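# Fit two printed parts onto jig pins or call

## Task

Seat both loose printed parts on their matching pins in the jig, arranged as the drawing shows. But if this kit is one that ought not to be assembled, leave its parts untouched and instead press the blue CALL button with a shut gripper and keep it pressed for about one second.

## Robot and tools

Robot: two six-joint arms, left_arm and right_arm, each with a two-finger parallel gripper. Cameras: cam_high, cam_low, cam_over (fixed) plus cam_left_wrist and cam_right_wrist (on the hands); only cam_high, cam_over and the two wrist cameras can be zoomed.

Frame: every hand position, orientation and target is in the scene frame. Its origin sits at table-top height, halfway between the nominal arm bases; +x points out over the table, +z up, and left_arm is on the +y side (this is not the image left). Calibrated bases: left_arm at (-0.043, +0.235, +0.020) m, right_arm at (+0.045, -0.315, +0.044) m, each nearly unrotated about z. Printed hand poses can be off by a few cm, more at long reach. end_effector_position is the point between the finger pads, about 1 cm short of the tips; fingers point along the gripper's +z axis and close along its y axis.

Command row: always 14 plain numbers, even when one arm is idle. First left_arm: waist, shoulder, elbow, wrist pitch, wrist yaw, wrist roll (absolute joint angles in radians), then its opening; then the same seven for right_arm. Opening runs from -1 (shut) to +1 (wide open, pad gap 0.094 m). Joint ranges in rad: waist -2.880..2.880, shoulder 0.000..3.142, elbow in your numbers -3.019..0.000 (the elbow sign is flipped relative to the URDF, in commands and in all readouts), wrist pitch -1.693..1.571, wrist yaw -1.571..1.571, wrist roll -2.094..2.094. Real ends can differ by up to 0.084 rad; a target more than 0.084 past a stated end and beyond the current angle gets the call refused. A target past the real end is clipped, and the result may say "joint sent to its limit". Per step, each joint's target is kept within a lead of its measured angle (0.716 waist/shoulder, 0.645 elbow, 0.69 pitch, 1.84 yaw, 3.24 roll), and targets that would shift the hand over 110 mm get scaled back. To leave a joint or gripper as it is, resend its value from Joint targets / Tool commands; writing 0 for an opening is a real command.

Tools:
- execute_actions(actions, cameras): actions is a list of actions; each action is a list of up to 15 rows (one row per 1/30 s step; a short list repeats its last row to fill 15). Returns state; images only for an empty list or when cameras names them (["all"], [] or names; an unknown name voids the call).
- move(target, speed, blend, opening_speed, grip_force, blocking, cameras): target is one 14-number row or up to 15 rows, all absolute joint angles plus openings. All joints interpolate together, so hands travel on curves; no collision avoidance. speed is the rad/s of the joint with farthest to go (0.01 to 12.57, default 0.5), one value or one per target. blend (rad) rounds corners between listed targets; 0 stops at each. opening_speed is the rate of the commanded opening per second (at least 0.2); use it to close gently. grip_force is newtons per pad, 10 to 50, one value or one per arm; it persists; lower force closes slowly. blocking=false returns after about 0.5 s while the move continues; a new move replaces it. Minimum path 0.5 s, maximum useful 10 s. The result adds a "move:" line: done, off_target (at rest but a joint over 0.035 rad from target), moving, held (a check withheld steps or the clearance check stopped it), or fault; limits=held if limit checks withheld steps. Done does not prove contact or no contact.
- wait(seconds 0 to 10): the arms hold their last command; a running move continues.
- stop(): brakes the running move; needs stopping distance.
- zoom_image(camera, region [x0,y0,x1,y1] pixels, up to 504x504) on the latest full image.
- read_manual(section): licence texts only.
- finished_scene(scene=1): ends the scene irreversibly; the result must hold without the robot.

Reading results: Joint positions and Joint velocities give one block per arm in the order above (rad, rad/s) and then the pad gap (m). Joint targets shows what the joints are driven to now. grip_measured is the opening on the -1..+1 scale; empty it reads up to 2.5 mm wide; on a hard part under full squeeze about 3 mm narrower. Squeeze rises about 1 N per 0.001 below first touch, then jumps to the force limit. To release, command well above grip_measured. grip_effort_nm is the gripper motor's averaged effort (negative = closing), not pad force. Joint torques include arm weight, offsets and noise; torques 3 and 4 wrap at ±28 N m. "joint command not followed" means the clearance check altered that arm's targets. Calls with actions list joint positions at some steps.

Avoid: knocking parts off the table or leaving them off it; dropping parts from height or releasing them while moving; fast impacts or hard pushes on the jig, table or fixed items; any contact or squeeze between the two arms (including closing one gripper on the other's fingers), which can end the scene. Holding loads or straining arms heats motors; MOTOR HOT appears near 85 °C, and at 100 °C that arm goes limp for 30 to 60 s (OVER-TEMPERATURE FAULT). Each arm fault stop also brakes the other arm during moves. Cameras come with intrinsics and world-to-camera extrinsics; fixed ones may be a few degrees or mm off, and wrist images may lag during motion.

Each tool is called after "Call:" in YAML: its name, and indented under it one key for each argument.

## Session

Call:
execute_actions:
  actions: []

Scene clock: 0.00 s.
left_arm: end_effector_position=(+0.1826, +0.2576, +0.2848) grip_measured=+1.000 grip_effort_nm=n/a end_effector_quat_wxyz=(+0.039, +0.797, +0.603, +0.012) | right_arm: end_effector_position=(+0.4976, -0.0496, +0.3386) grip_measured=+1.000 grip_effort_nm=n/a end_effector_quat_wxyz=(+0.635, -0.509, +0.523, +0.253)
Joint positions: left_arm=[0.137 0.879 -1 -1.633 0.057 1.992 0.094] | right_arm=[0.323 1.332 -0.778 0.452 -0.875 -0.47 0.094]
Joint velocities: within noise
Joint torques (N m): no reading
Motor temperatures (°C): left_arm=[33 28 31 27 29 25 27] | right_arm=[33 26 28 28 26 26 29]
Heat: left arm: hottest waist 33 °C; right arm: hottest waist 33 °C.
Joint targets: left_arm=[0.137 0.878 -1.027 -1.633 0.057 1.992] | right_arm=[0.323 1.334 -0.800 0.456 -0.875 -0.470]
Tool commands: left_gripper/opening=+1.0 right_gripper/opening=+1.0

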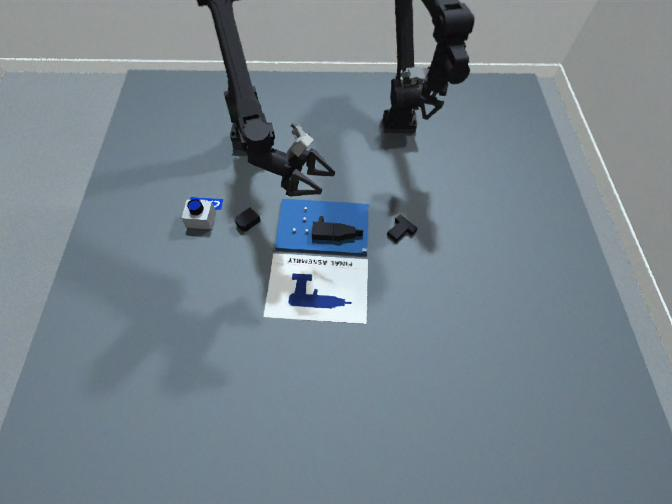

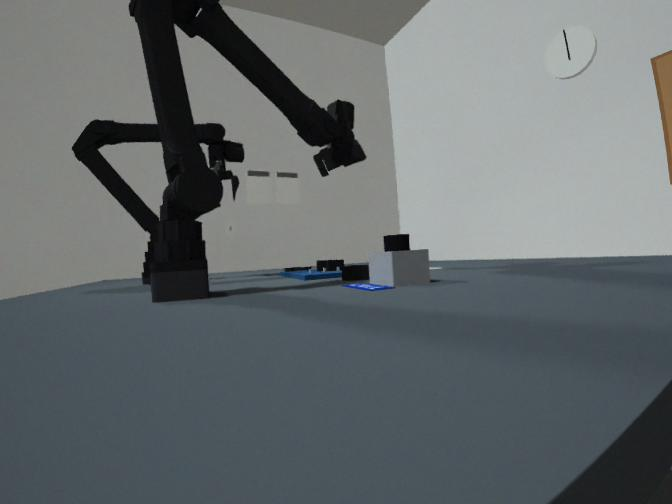

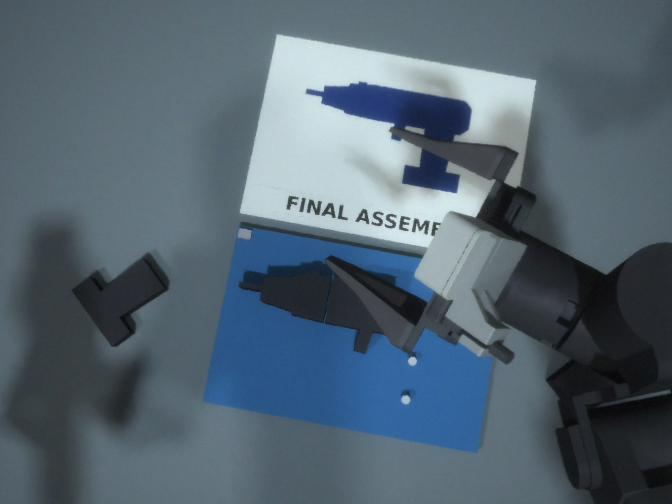

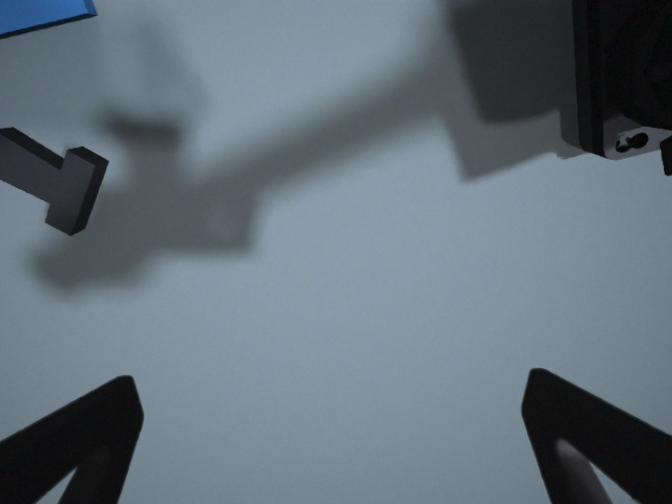

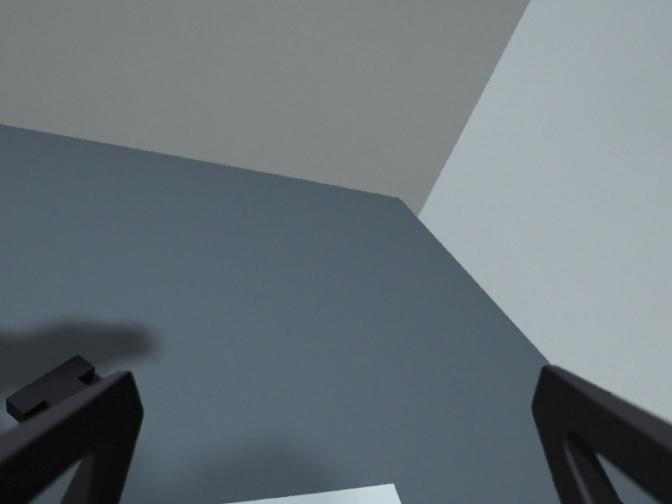

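Call:
move:
  target: [-0.078,1.503,-1.41,-1.478,0,0,1,0.1,1.169,-1.031,-1.433,0,0,1]
  speed: 1.2
  cameras: ["cam_over","cam_left_wrist","cam_right_wrist"]

Scene clock: 64.50 s.
left_arm: end_effector_position=(+0.3823, +0.2097, +0.2339) grip_measured=+1.000 grip_effort_nm=-0.02 end_effector_quat_wxyz=(-0.028, +0.035, +0.999, +0.000) | right_arm: end_effector_position=(+0.3456, -0.2976, +0.2283) grip_measured=+1.000 grip_effort_nm=0.00 end_effector_quat_wxyz=(-0.026, -0.034, +0.999, +0.000)
Joint positions: left_arm=[-0.067 1.496 -1.359 -1.49 0.002 0.014 0.094] | right_arm=[0.107 1.179 -0.982 -1.426 -0.002 -0.011 0.094]
Joint torques (N m): left_arm=[-0.97 -12.57 -11.07 0.7 -0.04 -0.17] | right_arm=[-0.21 -7.12 -12.81 -0.31 0.09 0.12]
Motor temperatures (°C): left_arm=[33 28 45 27 28 25 26] | right_arm=[33 27 42 28 26 26 28]
Heat: left arm: hottest elbow 45 °C; right arm: hottest elbow 42 °C.
Joint targets: left_arm=[-0.078 1.503 -1.410 -1.478 0.000 0.000] | right_arm=[0.100 1.169 -1.031 -1.433 0.000 0.000]
move: off_target (left_arm, right_arm); left_arm: the elbow is farthest, 0.051 rad from its target; right_arm: the elbow is farthest, 0.049 rad from its target
camera_calibration:
cam_left_wrist: T_world_to_cam=[[-0.0929347, -0.995669, 0.00242111, 0.245204], [-0.87377, 0.0827222, 0.479252, 0.244615], [-0.477377, 0.0424237, -0.877674, 0.470658], [0, 0, 0, 1]] pos_world=[0.461207, 0.20394, 0.295258]
cam_right_wrist: T_world_to_cam=[[0.0692499, -0.997513, 0.0131343, -0.324433], [-0.877993, -0.0546911, 0.475539, 0.216538], [-0.473638, -0.0444628, -0.879597, 0.440981], [0, 0, 0, 1]] pos_world=[0.421451, -0.292176, 0.289175]
Images, in order (width x height): cam_over 672x504, cam_left_wrist 672x504, cam_right_wrist 672x504.

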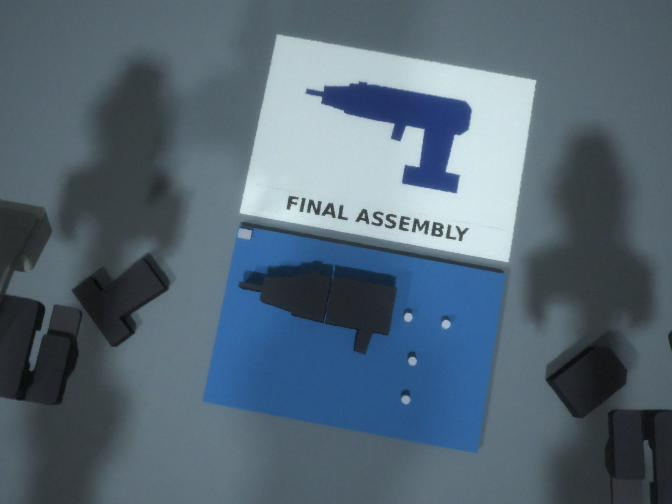

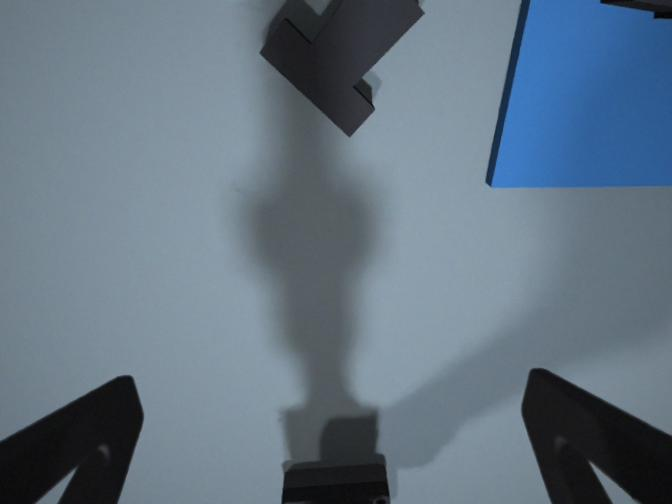

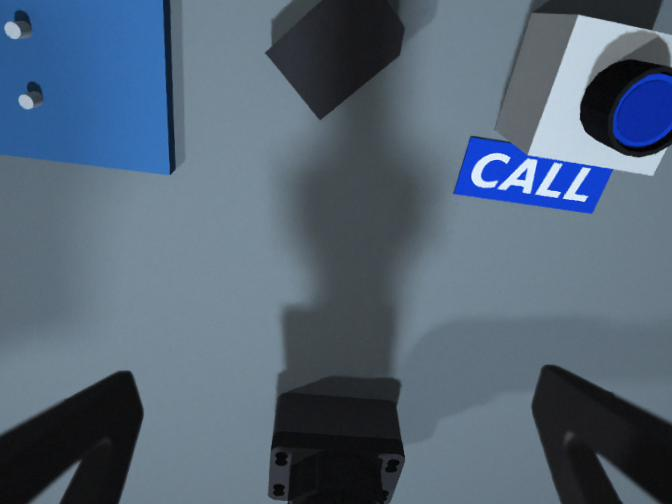

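Call:
zoom_image:
  camera: "cam_over"
  region: [290, 70, 490, 220]

Call:
zoom_image:
  camera: "cam_over"
  region: [230, 240, 480, 427]

Call:
zoom_image:
  camera: "cam_over"
  region: [530, 330, 650, 420]

Call:
zoom_image:
  camera: "cam_over"
  region: [60, 245, 180, 355]

Scaled by 2.520 from the camera's 672x504 image, which has a finer 960x720 frame.

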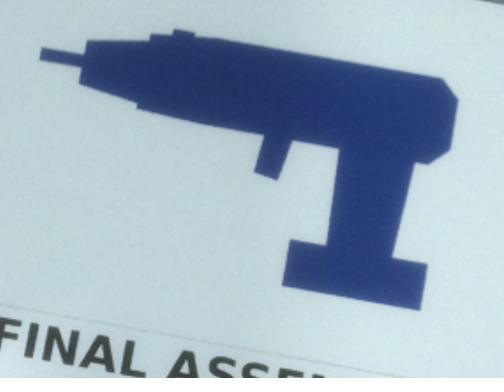

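Scaled by 2.016 from the camera's 672x504 image, which has a finer 960x720 frame.

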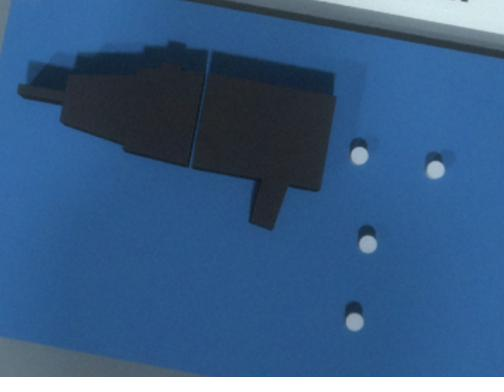

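Scaled by 4.200 from the camera's 672x504 image, which has a finer 960x720 frame.

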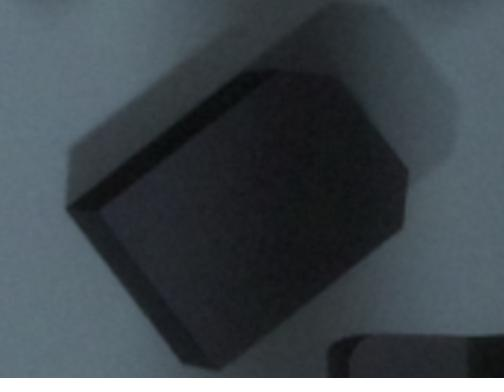

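Scaled by 4.200 from the camera's 672x504 image, which has a finer 960x720 frame.

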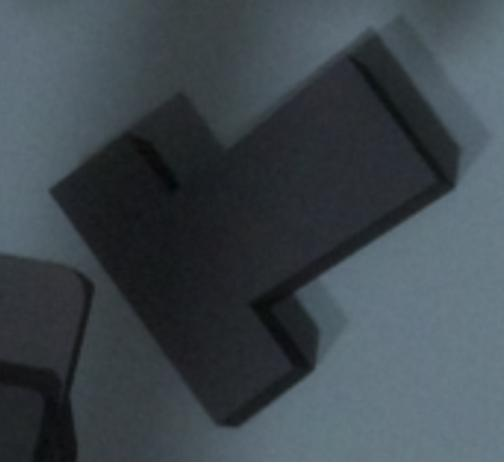

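Call:
move:
  target: [-0.078,1.503,-1.41,-1.2,0,0,1,0.1,1.169,-1.031,-1.15,0,0,1]
  cameras: ["cam_left_wrist","cam_right_wrist"]

Call:
zoom_image:
  camera: "cam_left_wrist"
  region: [200, 80, 500, 305]

Call:
zoom_image:
  camera: "cam_right_wrist"
  region: [200, 60, 500, 285]

Scene clock: 116.57 s.
left_arm: end_effector_position=(+0.4496, +0.2059, +0.2393) grip_measured=+1.000 grip_effort_nm=-0.02 end_effector_quat_wxyz=(+0.109, +0.035, +0.993, -0.003) | right_arm: end_effector_position=(+0.4111, -0.2938, +0.2335) grip_measured=+1.000 grip_effort_nm=0.00 end_effector_quat_wxyz=(+0.106, -0.034, +0.994, +0.004)
Joint positions: left_arm=[-0.067 1.496 -1.359 -1.216 0.002 0.013 0.094] | right_arm=[0.107 1.179 -0.982 -1.16 -0.002 -0.01 0.094]
Joint torques (N m): left_arm=[-0.91 -12.92 -11.45 1.39 -0.05 -0.16] | right_arm=[-0.21 -7.59 -13.27 0.75 0.09 0.12]
Motor temperatures (°C): left_arm=[32 29 53 27 28 25 26] | right_arm=[33 28 46 28 26 25 28]
Heat: left arm: hottest elbow 53 °C; right arm: hottest elbow 46 °C.
Joint targets: left_arm=[-0.078 1.503 -1.410 -1.200 0.000 0.000] | right_arm=[0.100 1.169 -1.031 -1.150 0.000 0.000]
move: off_target (left_arm, right_arm); left_arm: the elbow is farthest, 0.051 rad from its target; right_arm: the elbow is farthest, 0.049 rad from its target
camera_calibration:
cam_left_wrist: T_world_to_cam=[[-0.0915346, -0.995775, -0.00726962, 0.24942], [-0.970525, 0.0875744, 0.224524, 0.404589], [-0.222939, 0.0276071, -0.974441, 0.419526], [0, 0, 0, 1]] pos_world=[0.509023, 0.201353, 0.319777]
cam_right_wrist: T_world_to_cam=[[0.0649953, -0.997763, 0.0156501, -0.32415], [-0.9719, -0.0597392, 0.227687, 0.366787], [-0.226243, -0.030009, -0.973609, 0.401223], [0, 0, 0, 1]] pos_world=[0.468322, -0.289473, 0.312195]
Images, in order (width x height): cam_left_wrist 672x504, cam_right_wrist 672x504.

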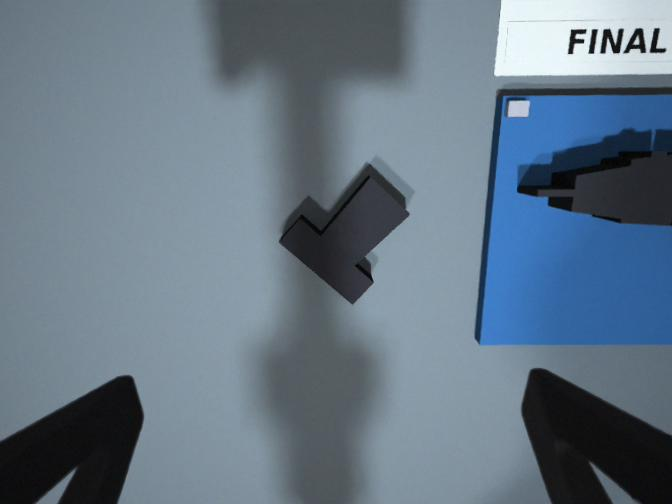

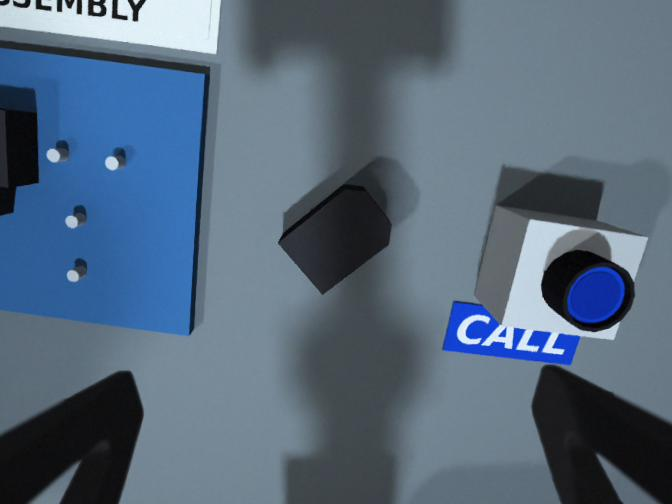

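Scaled by 1.680 from the camera's 672x504 image, which has a finer 960x720 frame.

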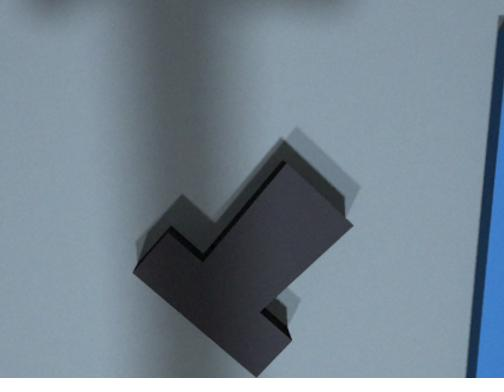

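Scaled by 1.680 from the camera's 672x504 image, which has a finer 960x720 frame.

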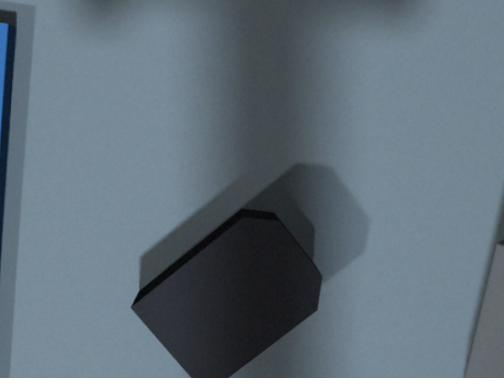

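Call:
execute_actions:
  actions: []
  cameras: ["cam_over","cam_left_wrist"]

Call:
zoom_image:
  camera: "cam_over"
  region: [380, 80, 480, 205]

Call:
zoom_image:
  camera: "cam_over"
  region: [60, 235, 160, 360]

Call:
zoom_image:
  camera: "cam_left_wrist"
  region: [265, 150, 425, 310]

Call:
zoom_image:
  camera: "cam_over"
  region: [350, 290, 480, 420]

Scene clock: 168.07 s.
left_arm: end_effector_position=(+0.4496, +0.2059, +0.2393) grip_measured=+1.000 grip_effort_nm=-0.02 end_effector_quat_wxyz=(+0.109, +0.035, +0.993, -0.003) | right_arm: end_effector_position=(+0.4111, -0.2938, +0.2335) grip_measured=+1.000 grip_effort_nm=0.00 end_effector_quat_wxyz=(+0.106, -0.034, +0.994, +0.004)
Joint positions: left_arm=[-0.067 1.496 -1.359 -1.216 0.002 0.013 0.094] | right_arm=[0.107 1.179 -0.982 -1.16 -0.002 -0.01 0.094]
Joint velocities: within noise
Joint torques (N m): left_arm=[-0.91 -13.16 -11.49 1.47 -0.03 -0.18] | right_arm=[-0.21 -7.59 -13.27 0.79 0.09 0.12]
Motor temperatures (°C): left_arm=[32 30 57 27 28 25 26] | right_arm=[32 28 50 28 25 25 28]
Heat: left arm: hottest elbow 57 °C; right arm: hottest elbow 50 °C.
Joint targets: left_arm=[-0.078 1.503 -1.410 -1.200 0.000 0.000] | right_arm=[0.100 1.169 -1.031 -1.150 0.000 0.000]
Tool commands: left_gripper/opening=+1.0 right_gripper/opening=+1.0
camera_calibration:
cam_left_wrist: T_world_to_cam=[[-0.0915346, -0.995775, -0.00726962, 0.24942], [-0.970525, 0.0875744, 0.224524, 0.404589], [-0.222939, 0.0276071, -0.974441, 0.419526], [0, 0, 0, 1]] pos_world=[0.509023, 0.201353, 0.319777]
Images, in order (width x height): cam_over 672x504, cam_left_wrist 672x504.

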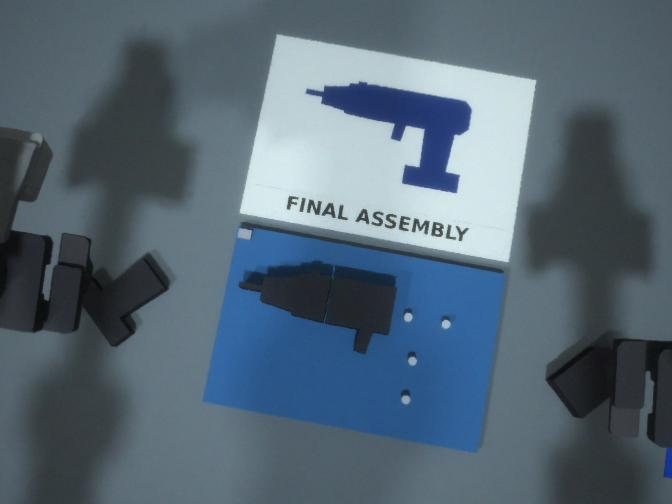

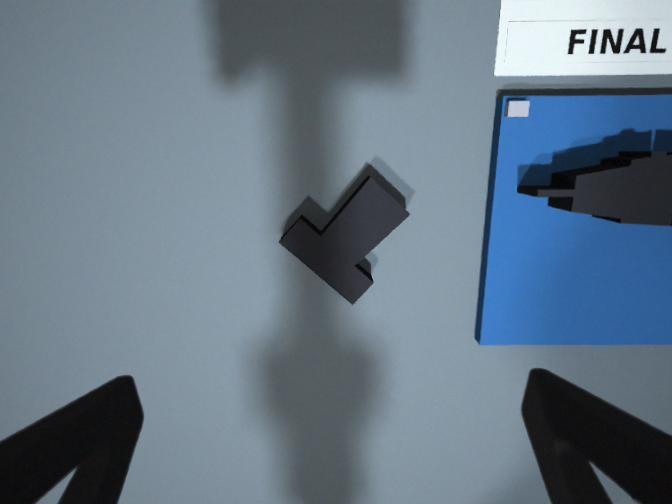

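Scaled by 4.032 from the camera's 672x504 image, which has a finer 960x720 frame.

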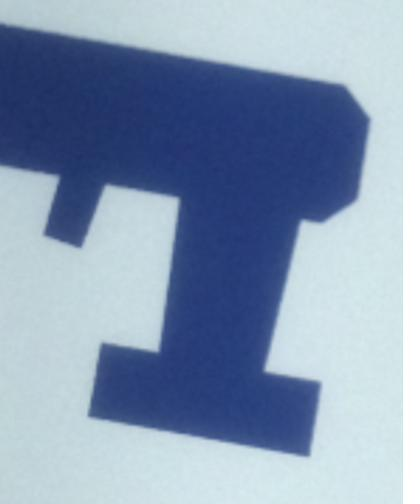

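Scaled by 4.032 from the camera's 672x504 image, which has a finer 960x720 frame.

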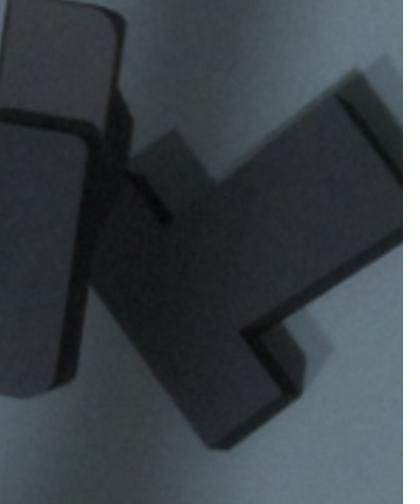

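Scaled by 3.150 from the camera's 672x504 image, which has a finer 960x720 frame.

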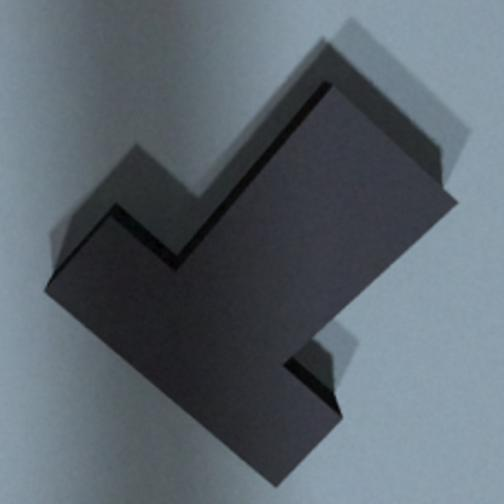

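Scaled by 3.877 from the camera's 672x504 image, which has a finer 960x720 frame.

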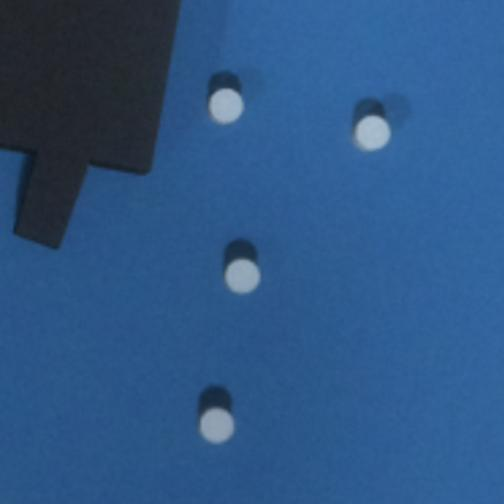

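Call:
execute_actions:
  actions: []
  cameras: ["cam_right_wrist","cam_low"]

Call:
zoom_image:
  camera: "cam_right_wrist"
  region: [265, 170, 405, 310]

Call:
zoom_image:
  camera: "cam_right_wrist"
  region: [0, 90, 200, 290]

Call:
zoom_image:
  camera: "cam_low"
  region: [270, 220, 450, 310]

Scene clock: 249.00 s.
left_arm: end_effector_position=(+0.4496, +0.2059, +0.2393) grip_measured=+1.000 grip_effort_nm=-0.02 end_effector_quat_wxyz=(+0.109, +0.035, +0.993, -0.003) | right_arm: end_effector_position=(+0.4111, -0.2938, +0.2335) grip_measured=+1.000 grip_effort_nm=0.01 end_effector_quat_wxyz=(+0.106, -0.034, +0.994, +0.004)
Joint positions: left_arm=[-0.067 1.496 -1.359 -1.216 0.002 0.013 0.094] | right_arm=[0.107 1.179 -0.982 -1.16 -0.002 -0.01 0.094]
Joint velocities: within noise
Joint torques (N m): left_arm=[-0.91 -12.98 -11.45 1.39 -0.04 -0.17] | right_arm=[-0.15 -7.65 -13.27 0.79 0.09 0.12]
Motor temperatures (°C): left_arm=[32 31 60 27 27 25 26] | right_arm=[32 28 54 27 25 25 27]
Heat: left arm: hottest elbow 60 °C; right arm: hottest elbow 54 °C.
Joint targets: left_arm=[-0.078 1.503 -1.410 -1.200 0.000 0.000] | right_arm=[0.100 1.169 -1.031 -1.150 0.000 0.000]
Tool commands: left_gripper/opening=+1.0 right_gripper/opening=+1.0
camera_calibration:
cam_right_wrist: T_world_to_cam=[[0.0649953, -0.997763, 0.0156501, -0.32415], [-0.9719, -0.0597392, 0.227687, 0.366787], [-0.226243, -0.030009, -0.973609, 0.401223], [0, 0, 0, 1]] pos_world=[0.468322, -0.289473, 0.312195]
Images, in order (width x height): cam_low 672x504, cam_right_wrist 672x504.

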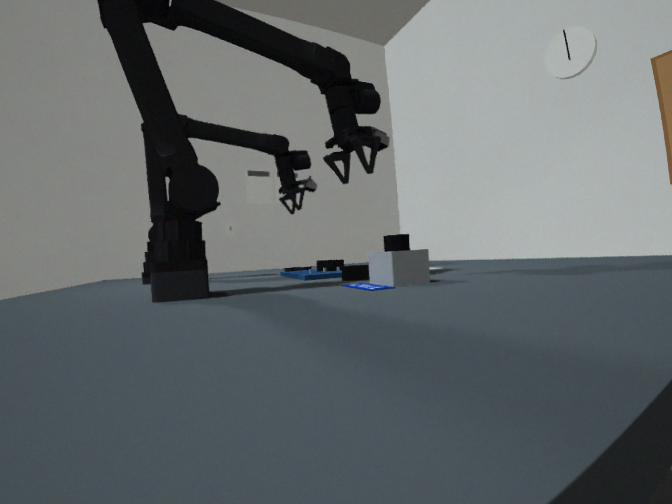

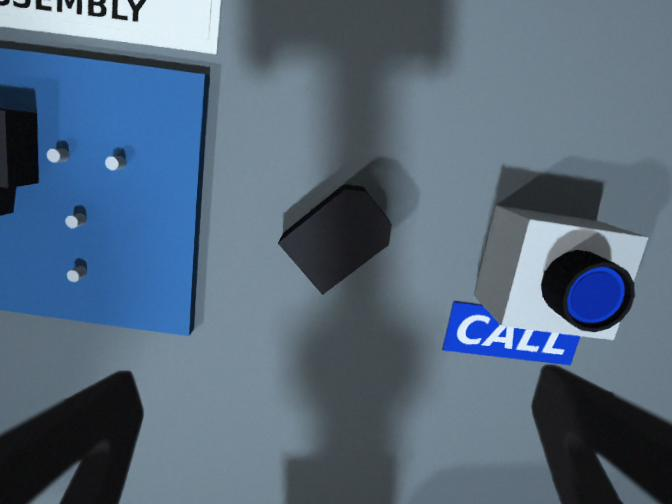

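Scaled by 3.600 from the camera's 672x504 image, which has a finer 960x720 frame.

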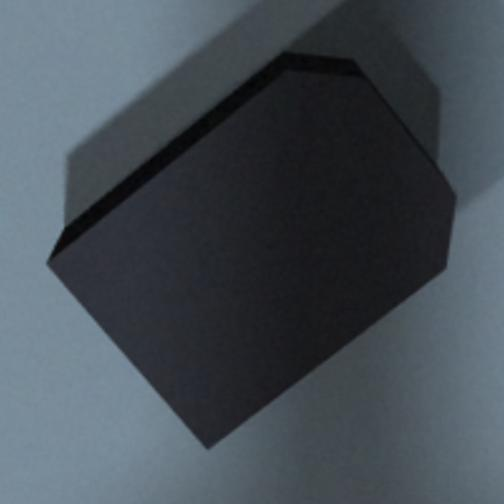

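Scaled by 2.520 from the camera's 672x504 image, which has a finer 960x720 frame.

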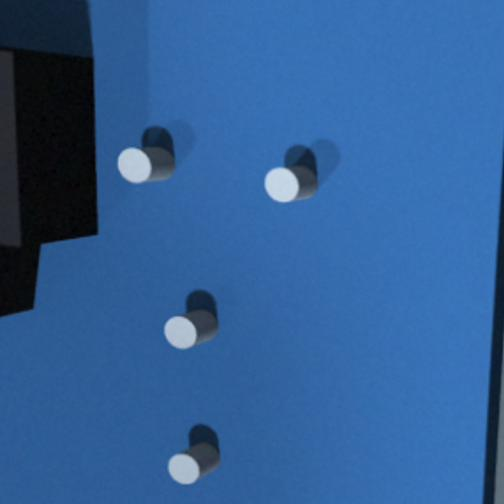

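Scaled by 2.800 from the camera's 672x504 image, which has a finer 960x720 frame.

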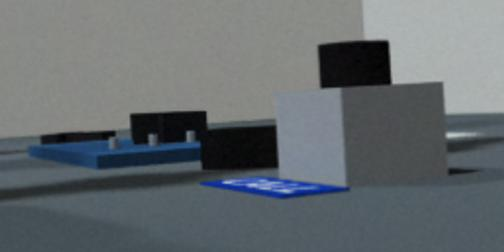

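Call:
move:
  target:
    - [-0.078,1.503,-1.46,-1.2,0,0,1,-1.2,0.5,-1.9,-0.9,0,0,1]
    - [-0.736,1.66,-1.64,-1.23,0,0,1,-1.2,0.5,-1.9,-0.9,0,0,1]
  speed: 1.0
  blend: 0.1
  cameras: ["cam_left_wrist"]

Scene clock: 349.73 s.
left_arm: end_effector_position=(+0.3796, -0.1498, +0.2615) grip_measured=+1.000 grip_effort_nm=-0.03 end_effector_quat_wxyz=(+0.135, +0.362, +0.921, -0.052) | right_arm: end_effector_position=(+0.0450, -0.3181, +0.9108) grip_measured=+1.000 grip_effort_nm=-0.01 end_effector_quat_wxyz=(+0.695, +0.297, +0.415, -0.507)
Joint positions: left_arm=[-0.747 1.648 -1.584 -1.216 0.001 0.011 0.094] | right_arm=[-1.2 0.498 -1.901 -0.903 0.001 -0.009 0.094]
Joint torques (N m): left_arm=[1.08 -15.56 -11.85 0.24 -0.01 -0.13] | right_arm=[0.38 8.06 -2.76 1.26 -0.03 0.11]
Motor temperatures (°C): left_arm=[31 31 62 27 27 25 26] | right_arm=[32 28 56 27 25 25 27]
Heat: left arm: hottest elbow 62 °C; right arm: hottest elbow 56 °C.
Joint targets: left_arm=[-0.736 1.660 -1.640 -1.230 0.000 0.000] | right_arm=[-1.200 0.500 -1.900 -0.900 0.000 0.000]
move: off_target (left_arm); left_arm: the elbow is farthest, 0.056 rad from its target
camera_calibration:
cam_left_wrist: T_world_to_cam=[[-0.695723, -0.71824, -0.0100214, 0.160642], [-0.710966, 0.686553, 0.152227, 0.372959], [-0.102455, 0.113033, -0.988295, 0.406003], [0, 0, 0, 1]] pos_world=[0.418521, -0.186568, 0.346086]
Images, in order (width x height): cam_left_wrist 672x504.

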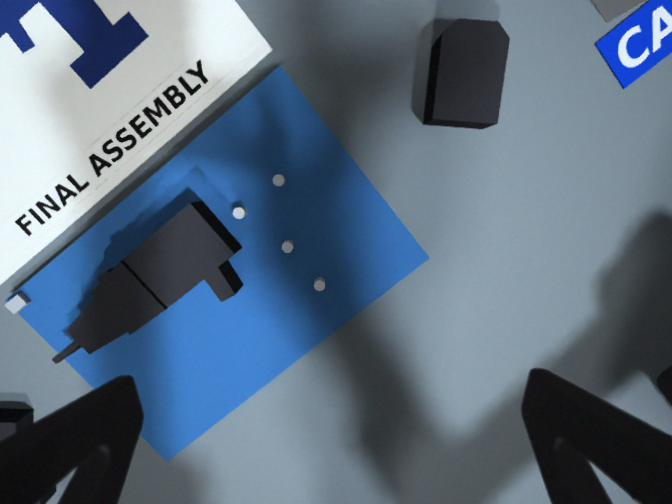

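Excellent view: nearly everything.

Call:
zoom_image:
  camera: "cam_left_wrist"
  region: [400, 10, 530, 140]

Call:
zoom_image:
  camera: "cam_left_wrist"
  region: [170, 150, 350, 310]

Scaled by 3.877 from the camera's 672x504 image, which has a finer 960x720 frame.

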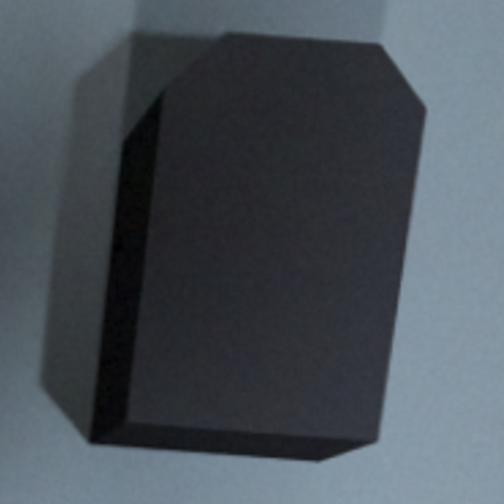

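Scaled by 2.800 from the camera's 672x504 image, which has a finer 960x720 frame.

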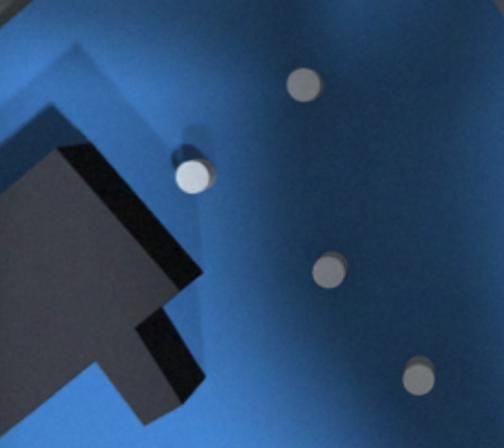

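Call:
move:
  target:
    - [-0.879,2.346,-2.316,-1.51,0,-0.034,1,-1.2,0.5,-1.9,-0.9,0,0,1]
    - [-0.879,2.378,-2.217,-1.378,0,-0.034,1,-1.2,0.5,-1.9,-0.9,0,0,1]
  speed: [0.8,0.3]
  blend: 0.02
  cameras: ["cam_left_wrist","cam_low","cam_over"]

Call:
zoom_image:
  camera: "cam_low"
  region: [270, 180, 450, 310]

Call:
zoom_image:
  camera: "cam_over"
  region: [500, 290, 671, 450]

Scene clock: 423.43 s.
left_arm: end_effector_position=(+0.4257, -0.3173, +0.0653) grip_measured=+1.000 grip_effort_nm=-0.03 end_effector_quat_wxyz=(+0.014, +0.410, +0.912, -0.007) | right_arm: end_effector_position=(+0.0450, -0.3181, +0.9108) grip_measured=+1.000 grip_effort_nm=-0.01 end_effector_quat_wxyz=(+0.695, +0.297, +0.415, -0.507)
Joint positions: left_arm=[-0.876 2.36 -2.212 -1.392 0.001 -0.021 0.094] | right_arm=[-1.2 0.498 -1.901 -0.903 0.001 -0.009 0.094]
Joint torques (N m): left_arm=[-0.26 -24.12 -7.95 0.99 0.01 -0.15] | right_arm=[0.44 8.23 -2.78 1.26 -0.02 0.11]
Motor temperatures (°C): left_arm=[31 35 62 27 27 25 26] | right_arm=[31 30 41 27 25 25 27]
Heat: left arm: hottest elbow 62 °C; right arm: hottest elbow 41 °C.
Joint targets: left_arm=[-0.879 2.378 -2.217 -1.378 0.000 -0.034] | right_arm=[-1.200 0.500 -1.900 -0.900 0.000 0.000]
move: done
camera_calibration:
cam_left_wrist: T_world_to_cam=[[-0.762989, -0.646411, -0.000838401, 0.121249], [-0.592355, 0.698664, 0.401227, 0.487734], [-0.258772, 0.306629, -0.915978, 0.359085], [0, 0, 0, 1]] pos_world=[0.474345, -0.372491, 0.133324]
Images, in order (width x height): cam_low 672x504, cam_over 672x504, cam_left_wrist 672x504.

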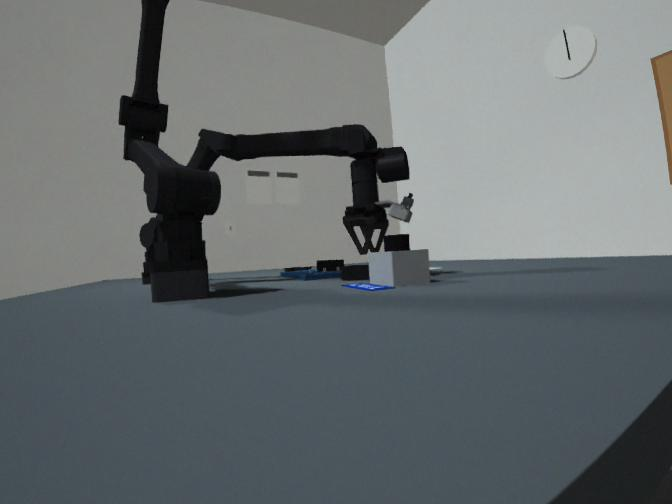

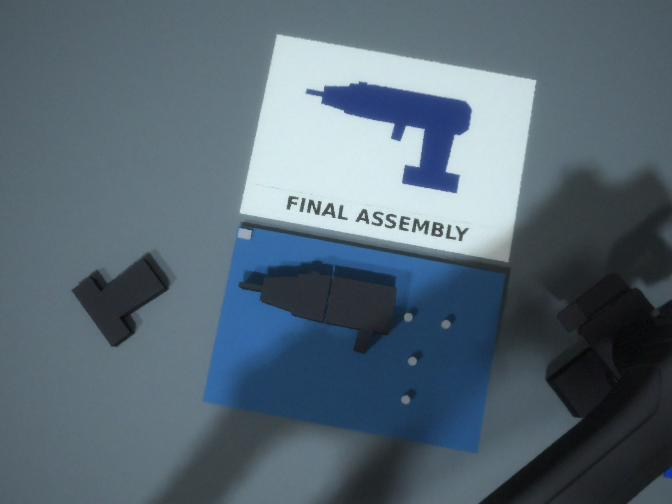

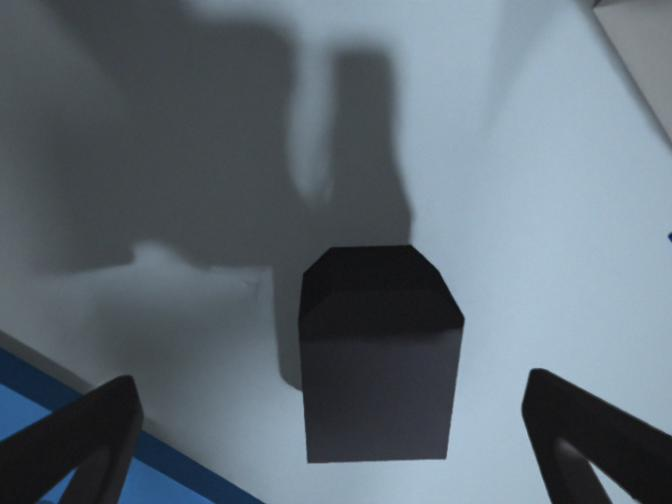

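Scaled by 2.800 from the camera's 672x504 image, which has a finer 960x720 frame.

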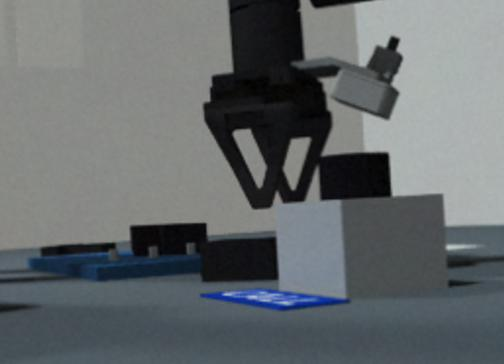

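Scaled by 2.947 from the camera's 672x504 image, which has a finer 960x720 frame.

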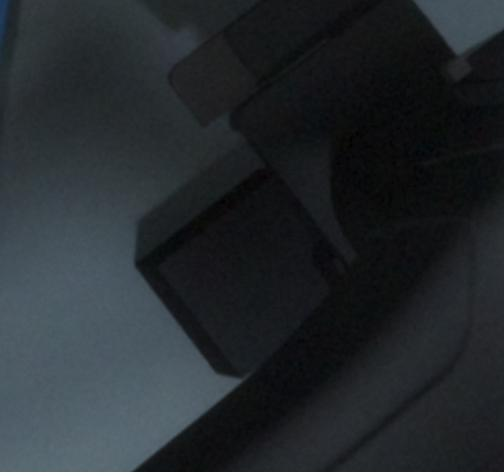

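Call:
move:
  target: [-0.893,2.396,-2.128,-1.302,0,-0.05,1,-1.2,0.5,-1.9,-0.9,0,0,1]
  speed: 0.15
  cameras: ["cam_left_wrist","cam_low"]

Scene clock: 457.00 s.
left_arm: end_effector_position=(+0.4164, -0.3102, +0.0206) grip_measured=+1.000 grip_effort_nm=-0.03 end_effector_quat_wxyz=(+0.001, +0.405, +0.914, -0.001) | right_arm: end_effector_position=(+0.0450, -0.3181, +0.9108) grip_measured=+1.000 grip_effort_nm=-0.01 end_effector_quat_wxyz=(+0.695, +0.297, +0.415, -0.507)
Joint positions: left_arm=[-0.88 2.377 -2.124 -1.316 0.001 -0.037 0.094] | right_arm=[-1.2 0.498 -1.901 -0.903 0.001 -0.009 0.094]
Joint torques (N m): left_arm=[-0.91 -23.82 -7.71 0.88 -0.01 -0.18] | right_arm=[0.38 8.29 -2.77 1.28 -0.03 0.1]
Motor temperatures (°C): left_arm=[31 34 56 27 27 25 26] | right_arm=[31 30 38 27 25 25 27]
Heat: left arm: hottest elbow 56 °C; right arm: hottest elbow 38 °C.
Joint targets: left_arm=[-0.893 2.396 -2.128 -1.302 0.000 -0.050] | right_arm=[-1.200 0.500 -1.900 -0.900 0.000 0.000]
move: done
camera_calibration:
cam_left_wrist: T_world_to_cam=[[-0.755049, -0.655668, -0.000755803, 0.112569], [-0.593025, 0.682418, 0.42735, 0.489868], [-0.279684, 0.323118, -0.904086, 0.327068], [0, 0, 0, 1]] pos_world=[0.466974, -0.366169, 0.0864374]
Images, in order (width x height): cam_low 672x504, cam_left_wrist 672x504.

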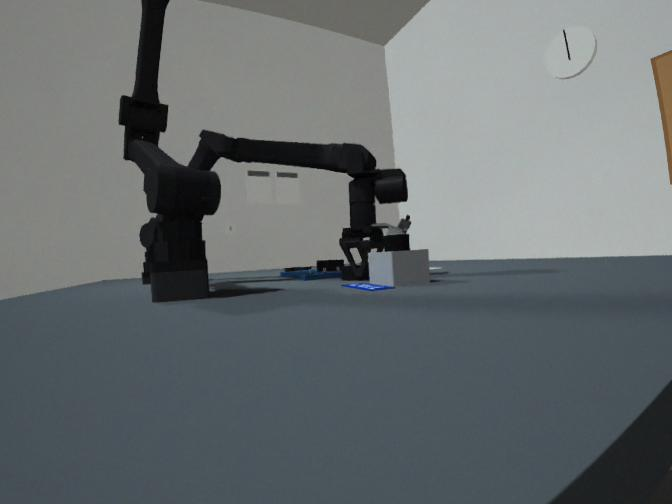

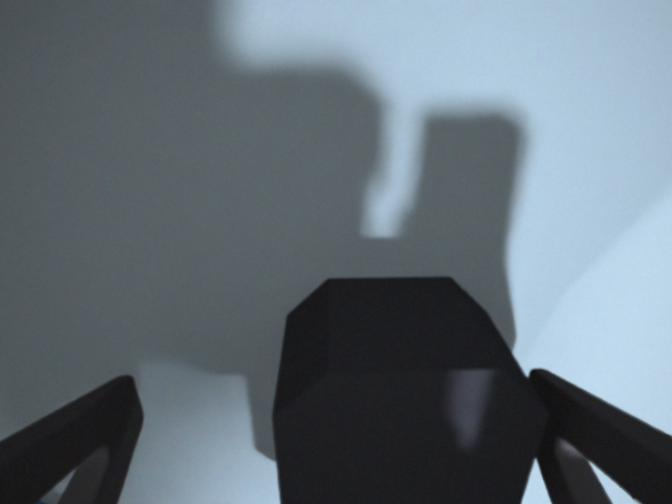

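Call:
move:
  target: [-0.912,2.396,-2.124,-1.302,0,-0.065,1,-1.2,0.5,-1.9,-0.9,0,0,1]
  speed: 0.1
  cameras: ["cam_left_wrist"]

Scene clock: 470.33 s.
left_arm: end_effector_position=(+0.4041, -0.3204, +0.0206) grip_measured=+1.000 grip_effort_nm=-0.03 end_effector_quat_wxyz=(+0.001, +0.408, +0.913, -0.001) | right_arm: end_effector_position=(+0.0450, -0.3181, +0.9108) grip_measured=+1.000 grip_effort_nm=-0.01 end_effector_quat_wxyz=(+0.695, +0.297, +0.415, -0.507)
Joint positions: left_arm=[-0.902 2.377 -2.124 -1.316 0.001 -0.052 0.094] | right_arm=[-1.2 0.498 -1.901 -0.903 0.001 -0.009 0.094]
Joint torques (N m): left_arm=[-0.44 -23.82 -7.46 0.88 0 -0.15] | right_arm=[0.44 8.29 -2.78 1.26 -0.03 0.11]
Motor temperatures (°C): left_arm=[31 39 52 27 27 25 26] | right_arm=[31 30 37 27 25 25 27]
Heat: left arm: hottest elbow 52 °C; right arm: hottest elbow 37 °C.
Joint targets: left_arm=[-0.912 2.396 -2.124 -1.302 0.000 -0.065] | right_arm=[-1.200 0.500 -1.900 -0.900 0.000 0.000]
move: done
camera_calibration:
cam_left_wrist: T_world_to_cam=[[-0.760015, -0.649905, -0.000732444, 0.100356], [-0.587807, 0.686916, 0.427351, 0.488843], [-0.277234, 0.325224, -0.904085, 0.326597], [0, 0, 0, 1]] pos_world=[0.454162, -0.376789, 0.0864373]
Images, in order (width x height): cam_left_wrist 672x504.

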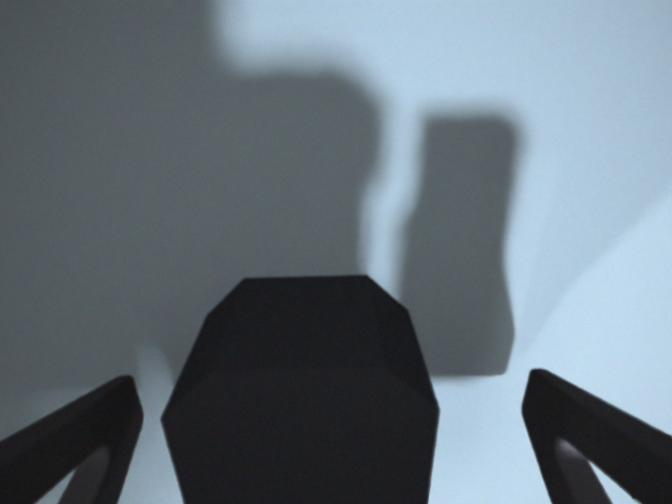

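Call:
move:
  target: [-0.884,2.396,-2.124,-1.302,0,-0.058,1,-1.2,0.5,-1.9,-0.9,0,0,1]
  speed: 0.1
  cameras: ["cam_left_wrist"]

Scene clock: 478.17 s.
left_arm: end_effector_position=(+0.4062, -0.3187, +0.0206) grip_measured=+1.000 grip_effort_nm=-0.03 end_effector_quat_wxyz=(+0.001, +0.406, +0.914, -0.001) | right_arm: end_effector_position=(+0.0450, -0.3181, +0.9108) grip_measured=+1.000 grip_effort_nm=-0.01 end_effector_quat_wxyz=(+0.695, +0.297, +0.415, -0.507)
Joint positions: left_arm=[-0.898 2.377 -2.124 -1.316 0.001 -0.052 0.094] | right_arm=[-1.2 0.498 -1.901 -0.903 0.001 -0.009 0.094]
Joint torques (N m): left_arm=[1.44 -23.71 -7.41 0.94 0.01 -0.09] | right_arm=[0.38 8.23 -2.77 1.26 -0.03 0.11]
Heat: left arm: hottest elbow 51 °C; right arm: hottest elbow 37 °C.
Joint targets: left_arm=[-0.884 2.396 -2.124 -1.302 0.000 -0.058] | right_arm=[-1.200 0.500 -1.900 -0.900 0.000 0.000]
move: done
camera_calibration:
cam_left_wrist: T_world_to_cam=[[-0.757041, -0.653367, -0.000710911, 0.100836], [-0.590917, 0.684217, 0.427392, 0.489281], [-0.278757, 0.323973, -0.904066, 0.326835], [0, 0, 0, 1]] pos_world=[0.456569, -0.374777, 0.0864372]
Images, in order (width x height): cam_left_wrist 672x504.

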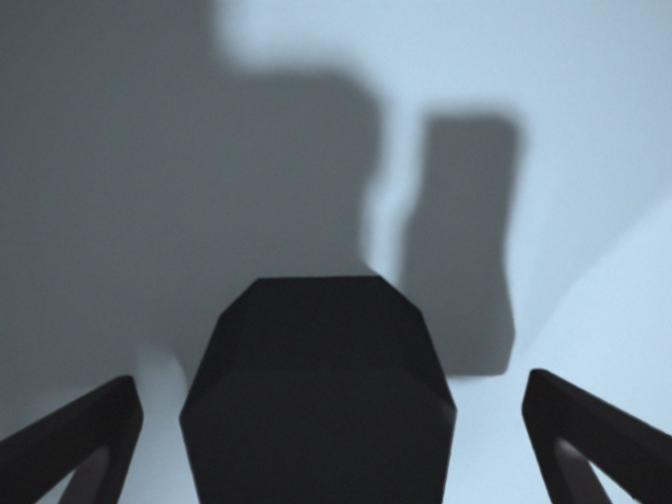

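Call:
move:
  target: [-0.884,2.396,-2.124,-1.302,0,-0.058,-0.15,-1.2,0.5,-1.9,-0.9,0,0,1]
  opening_speed: 0.7
  grip_force: 30
  cameras: ["cam_left_wrist"]

Scene clock: 486.50 s.
left_arm: end_effector_position=(+0.4068, -0.3181, +0.0206) grip_measured=+0.046 grip_effort_nm=-0.65 end_effector_quat_wxyz=(+0.001, +0.406, +0.914, -0.001) | right_arm: end_effector_position=(+0.0450, -0.3181, +0.9108) grip_measured=+1.000 grip_effort_nm=-0.01 end_effector_quat_wxyz=(+0.695, +0.297, +0.415, -0.507)
Joint positions: left_arm=[-0.897 2.377 -2.124 -1.316 0.001 -0.052 0.049] | right_arm=[-1.2 0.498 -1.901 -0.903 0.001 -0.009 0.094]
Joint torques (N m): left_arm=[1.49 -23.82 -7.41 0.91 0 -0.1] | right_arm=[0.38 8.29 -2.76 1.26 -0.03 0.11]
Heat: left arm: hottest elbow 50 °C; right arm: hottest elbow 37 °C.
Joint targets: left_arm=[-0.884 2.396 -2.124 -1.302 0.000 -0.058] | right_arm=[-1.200 0.500 -1.900 -0.900 0.000 0.000]
grip_force (N): 30, 30
move: done
camera_calibration:
cam_left_wrist: T_world_to_cam=[[-0.756275, -0.654253, -0.00072765, 0.101016], [-0.591747, 0.683546, 0.427318, 0.489486], [-0.279077, 0.3236, -0.904101, 0.326877], [0, 0, 0, 1]] pos_world=[0.457271, -0.374274, 0.0864375]
Images, in order (width x height): cam_left_wrist 672x504.

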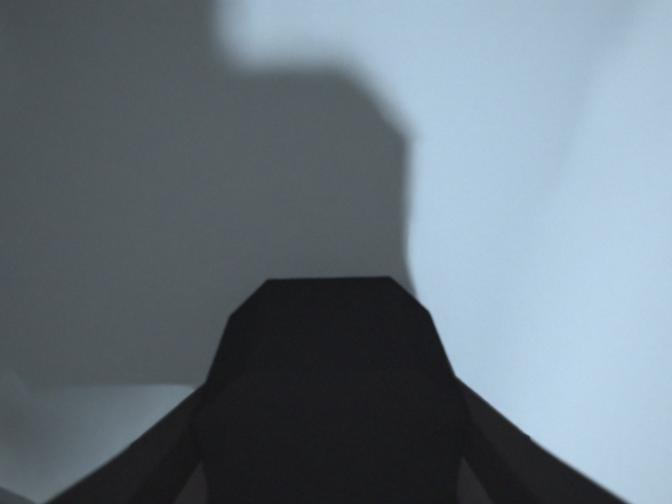

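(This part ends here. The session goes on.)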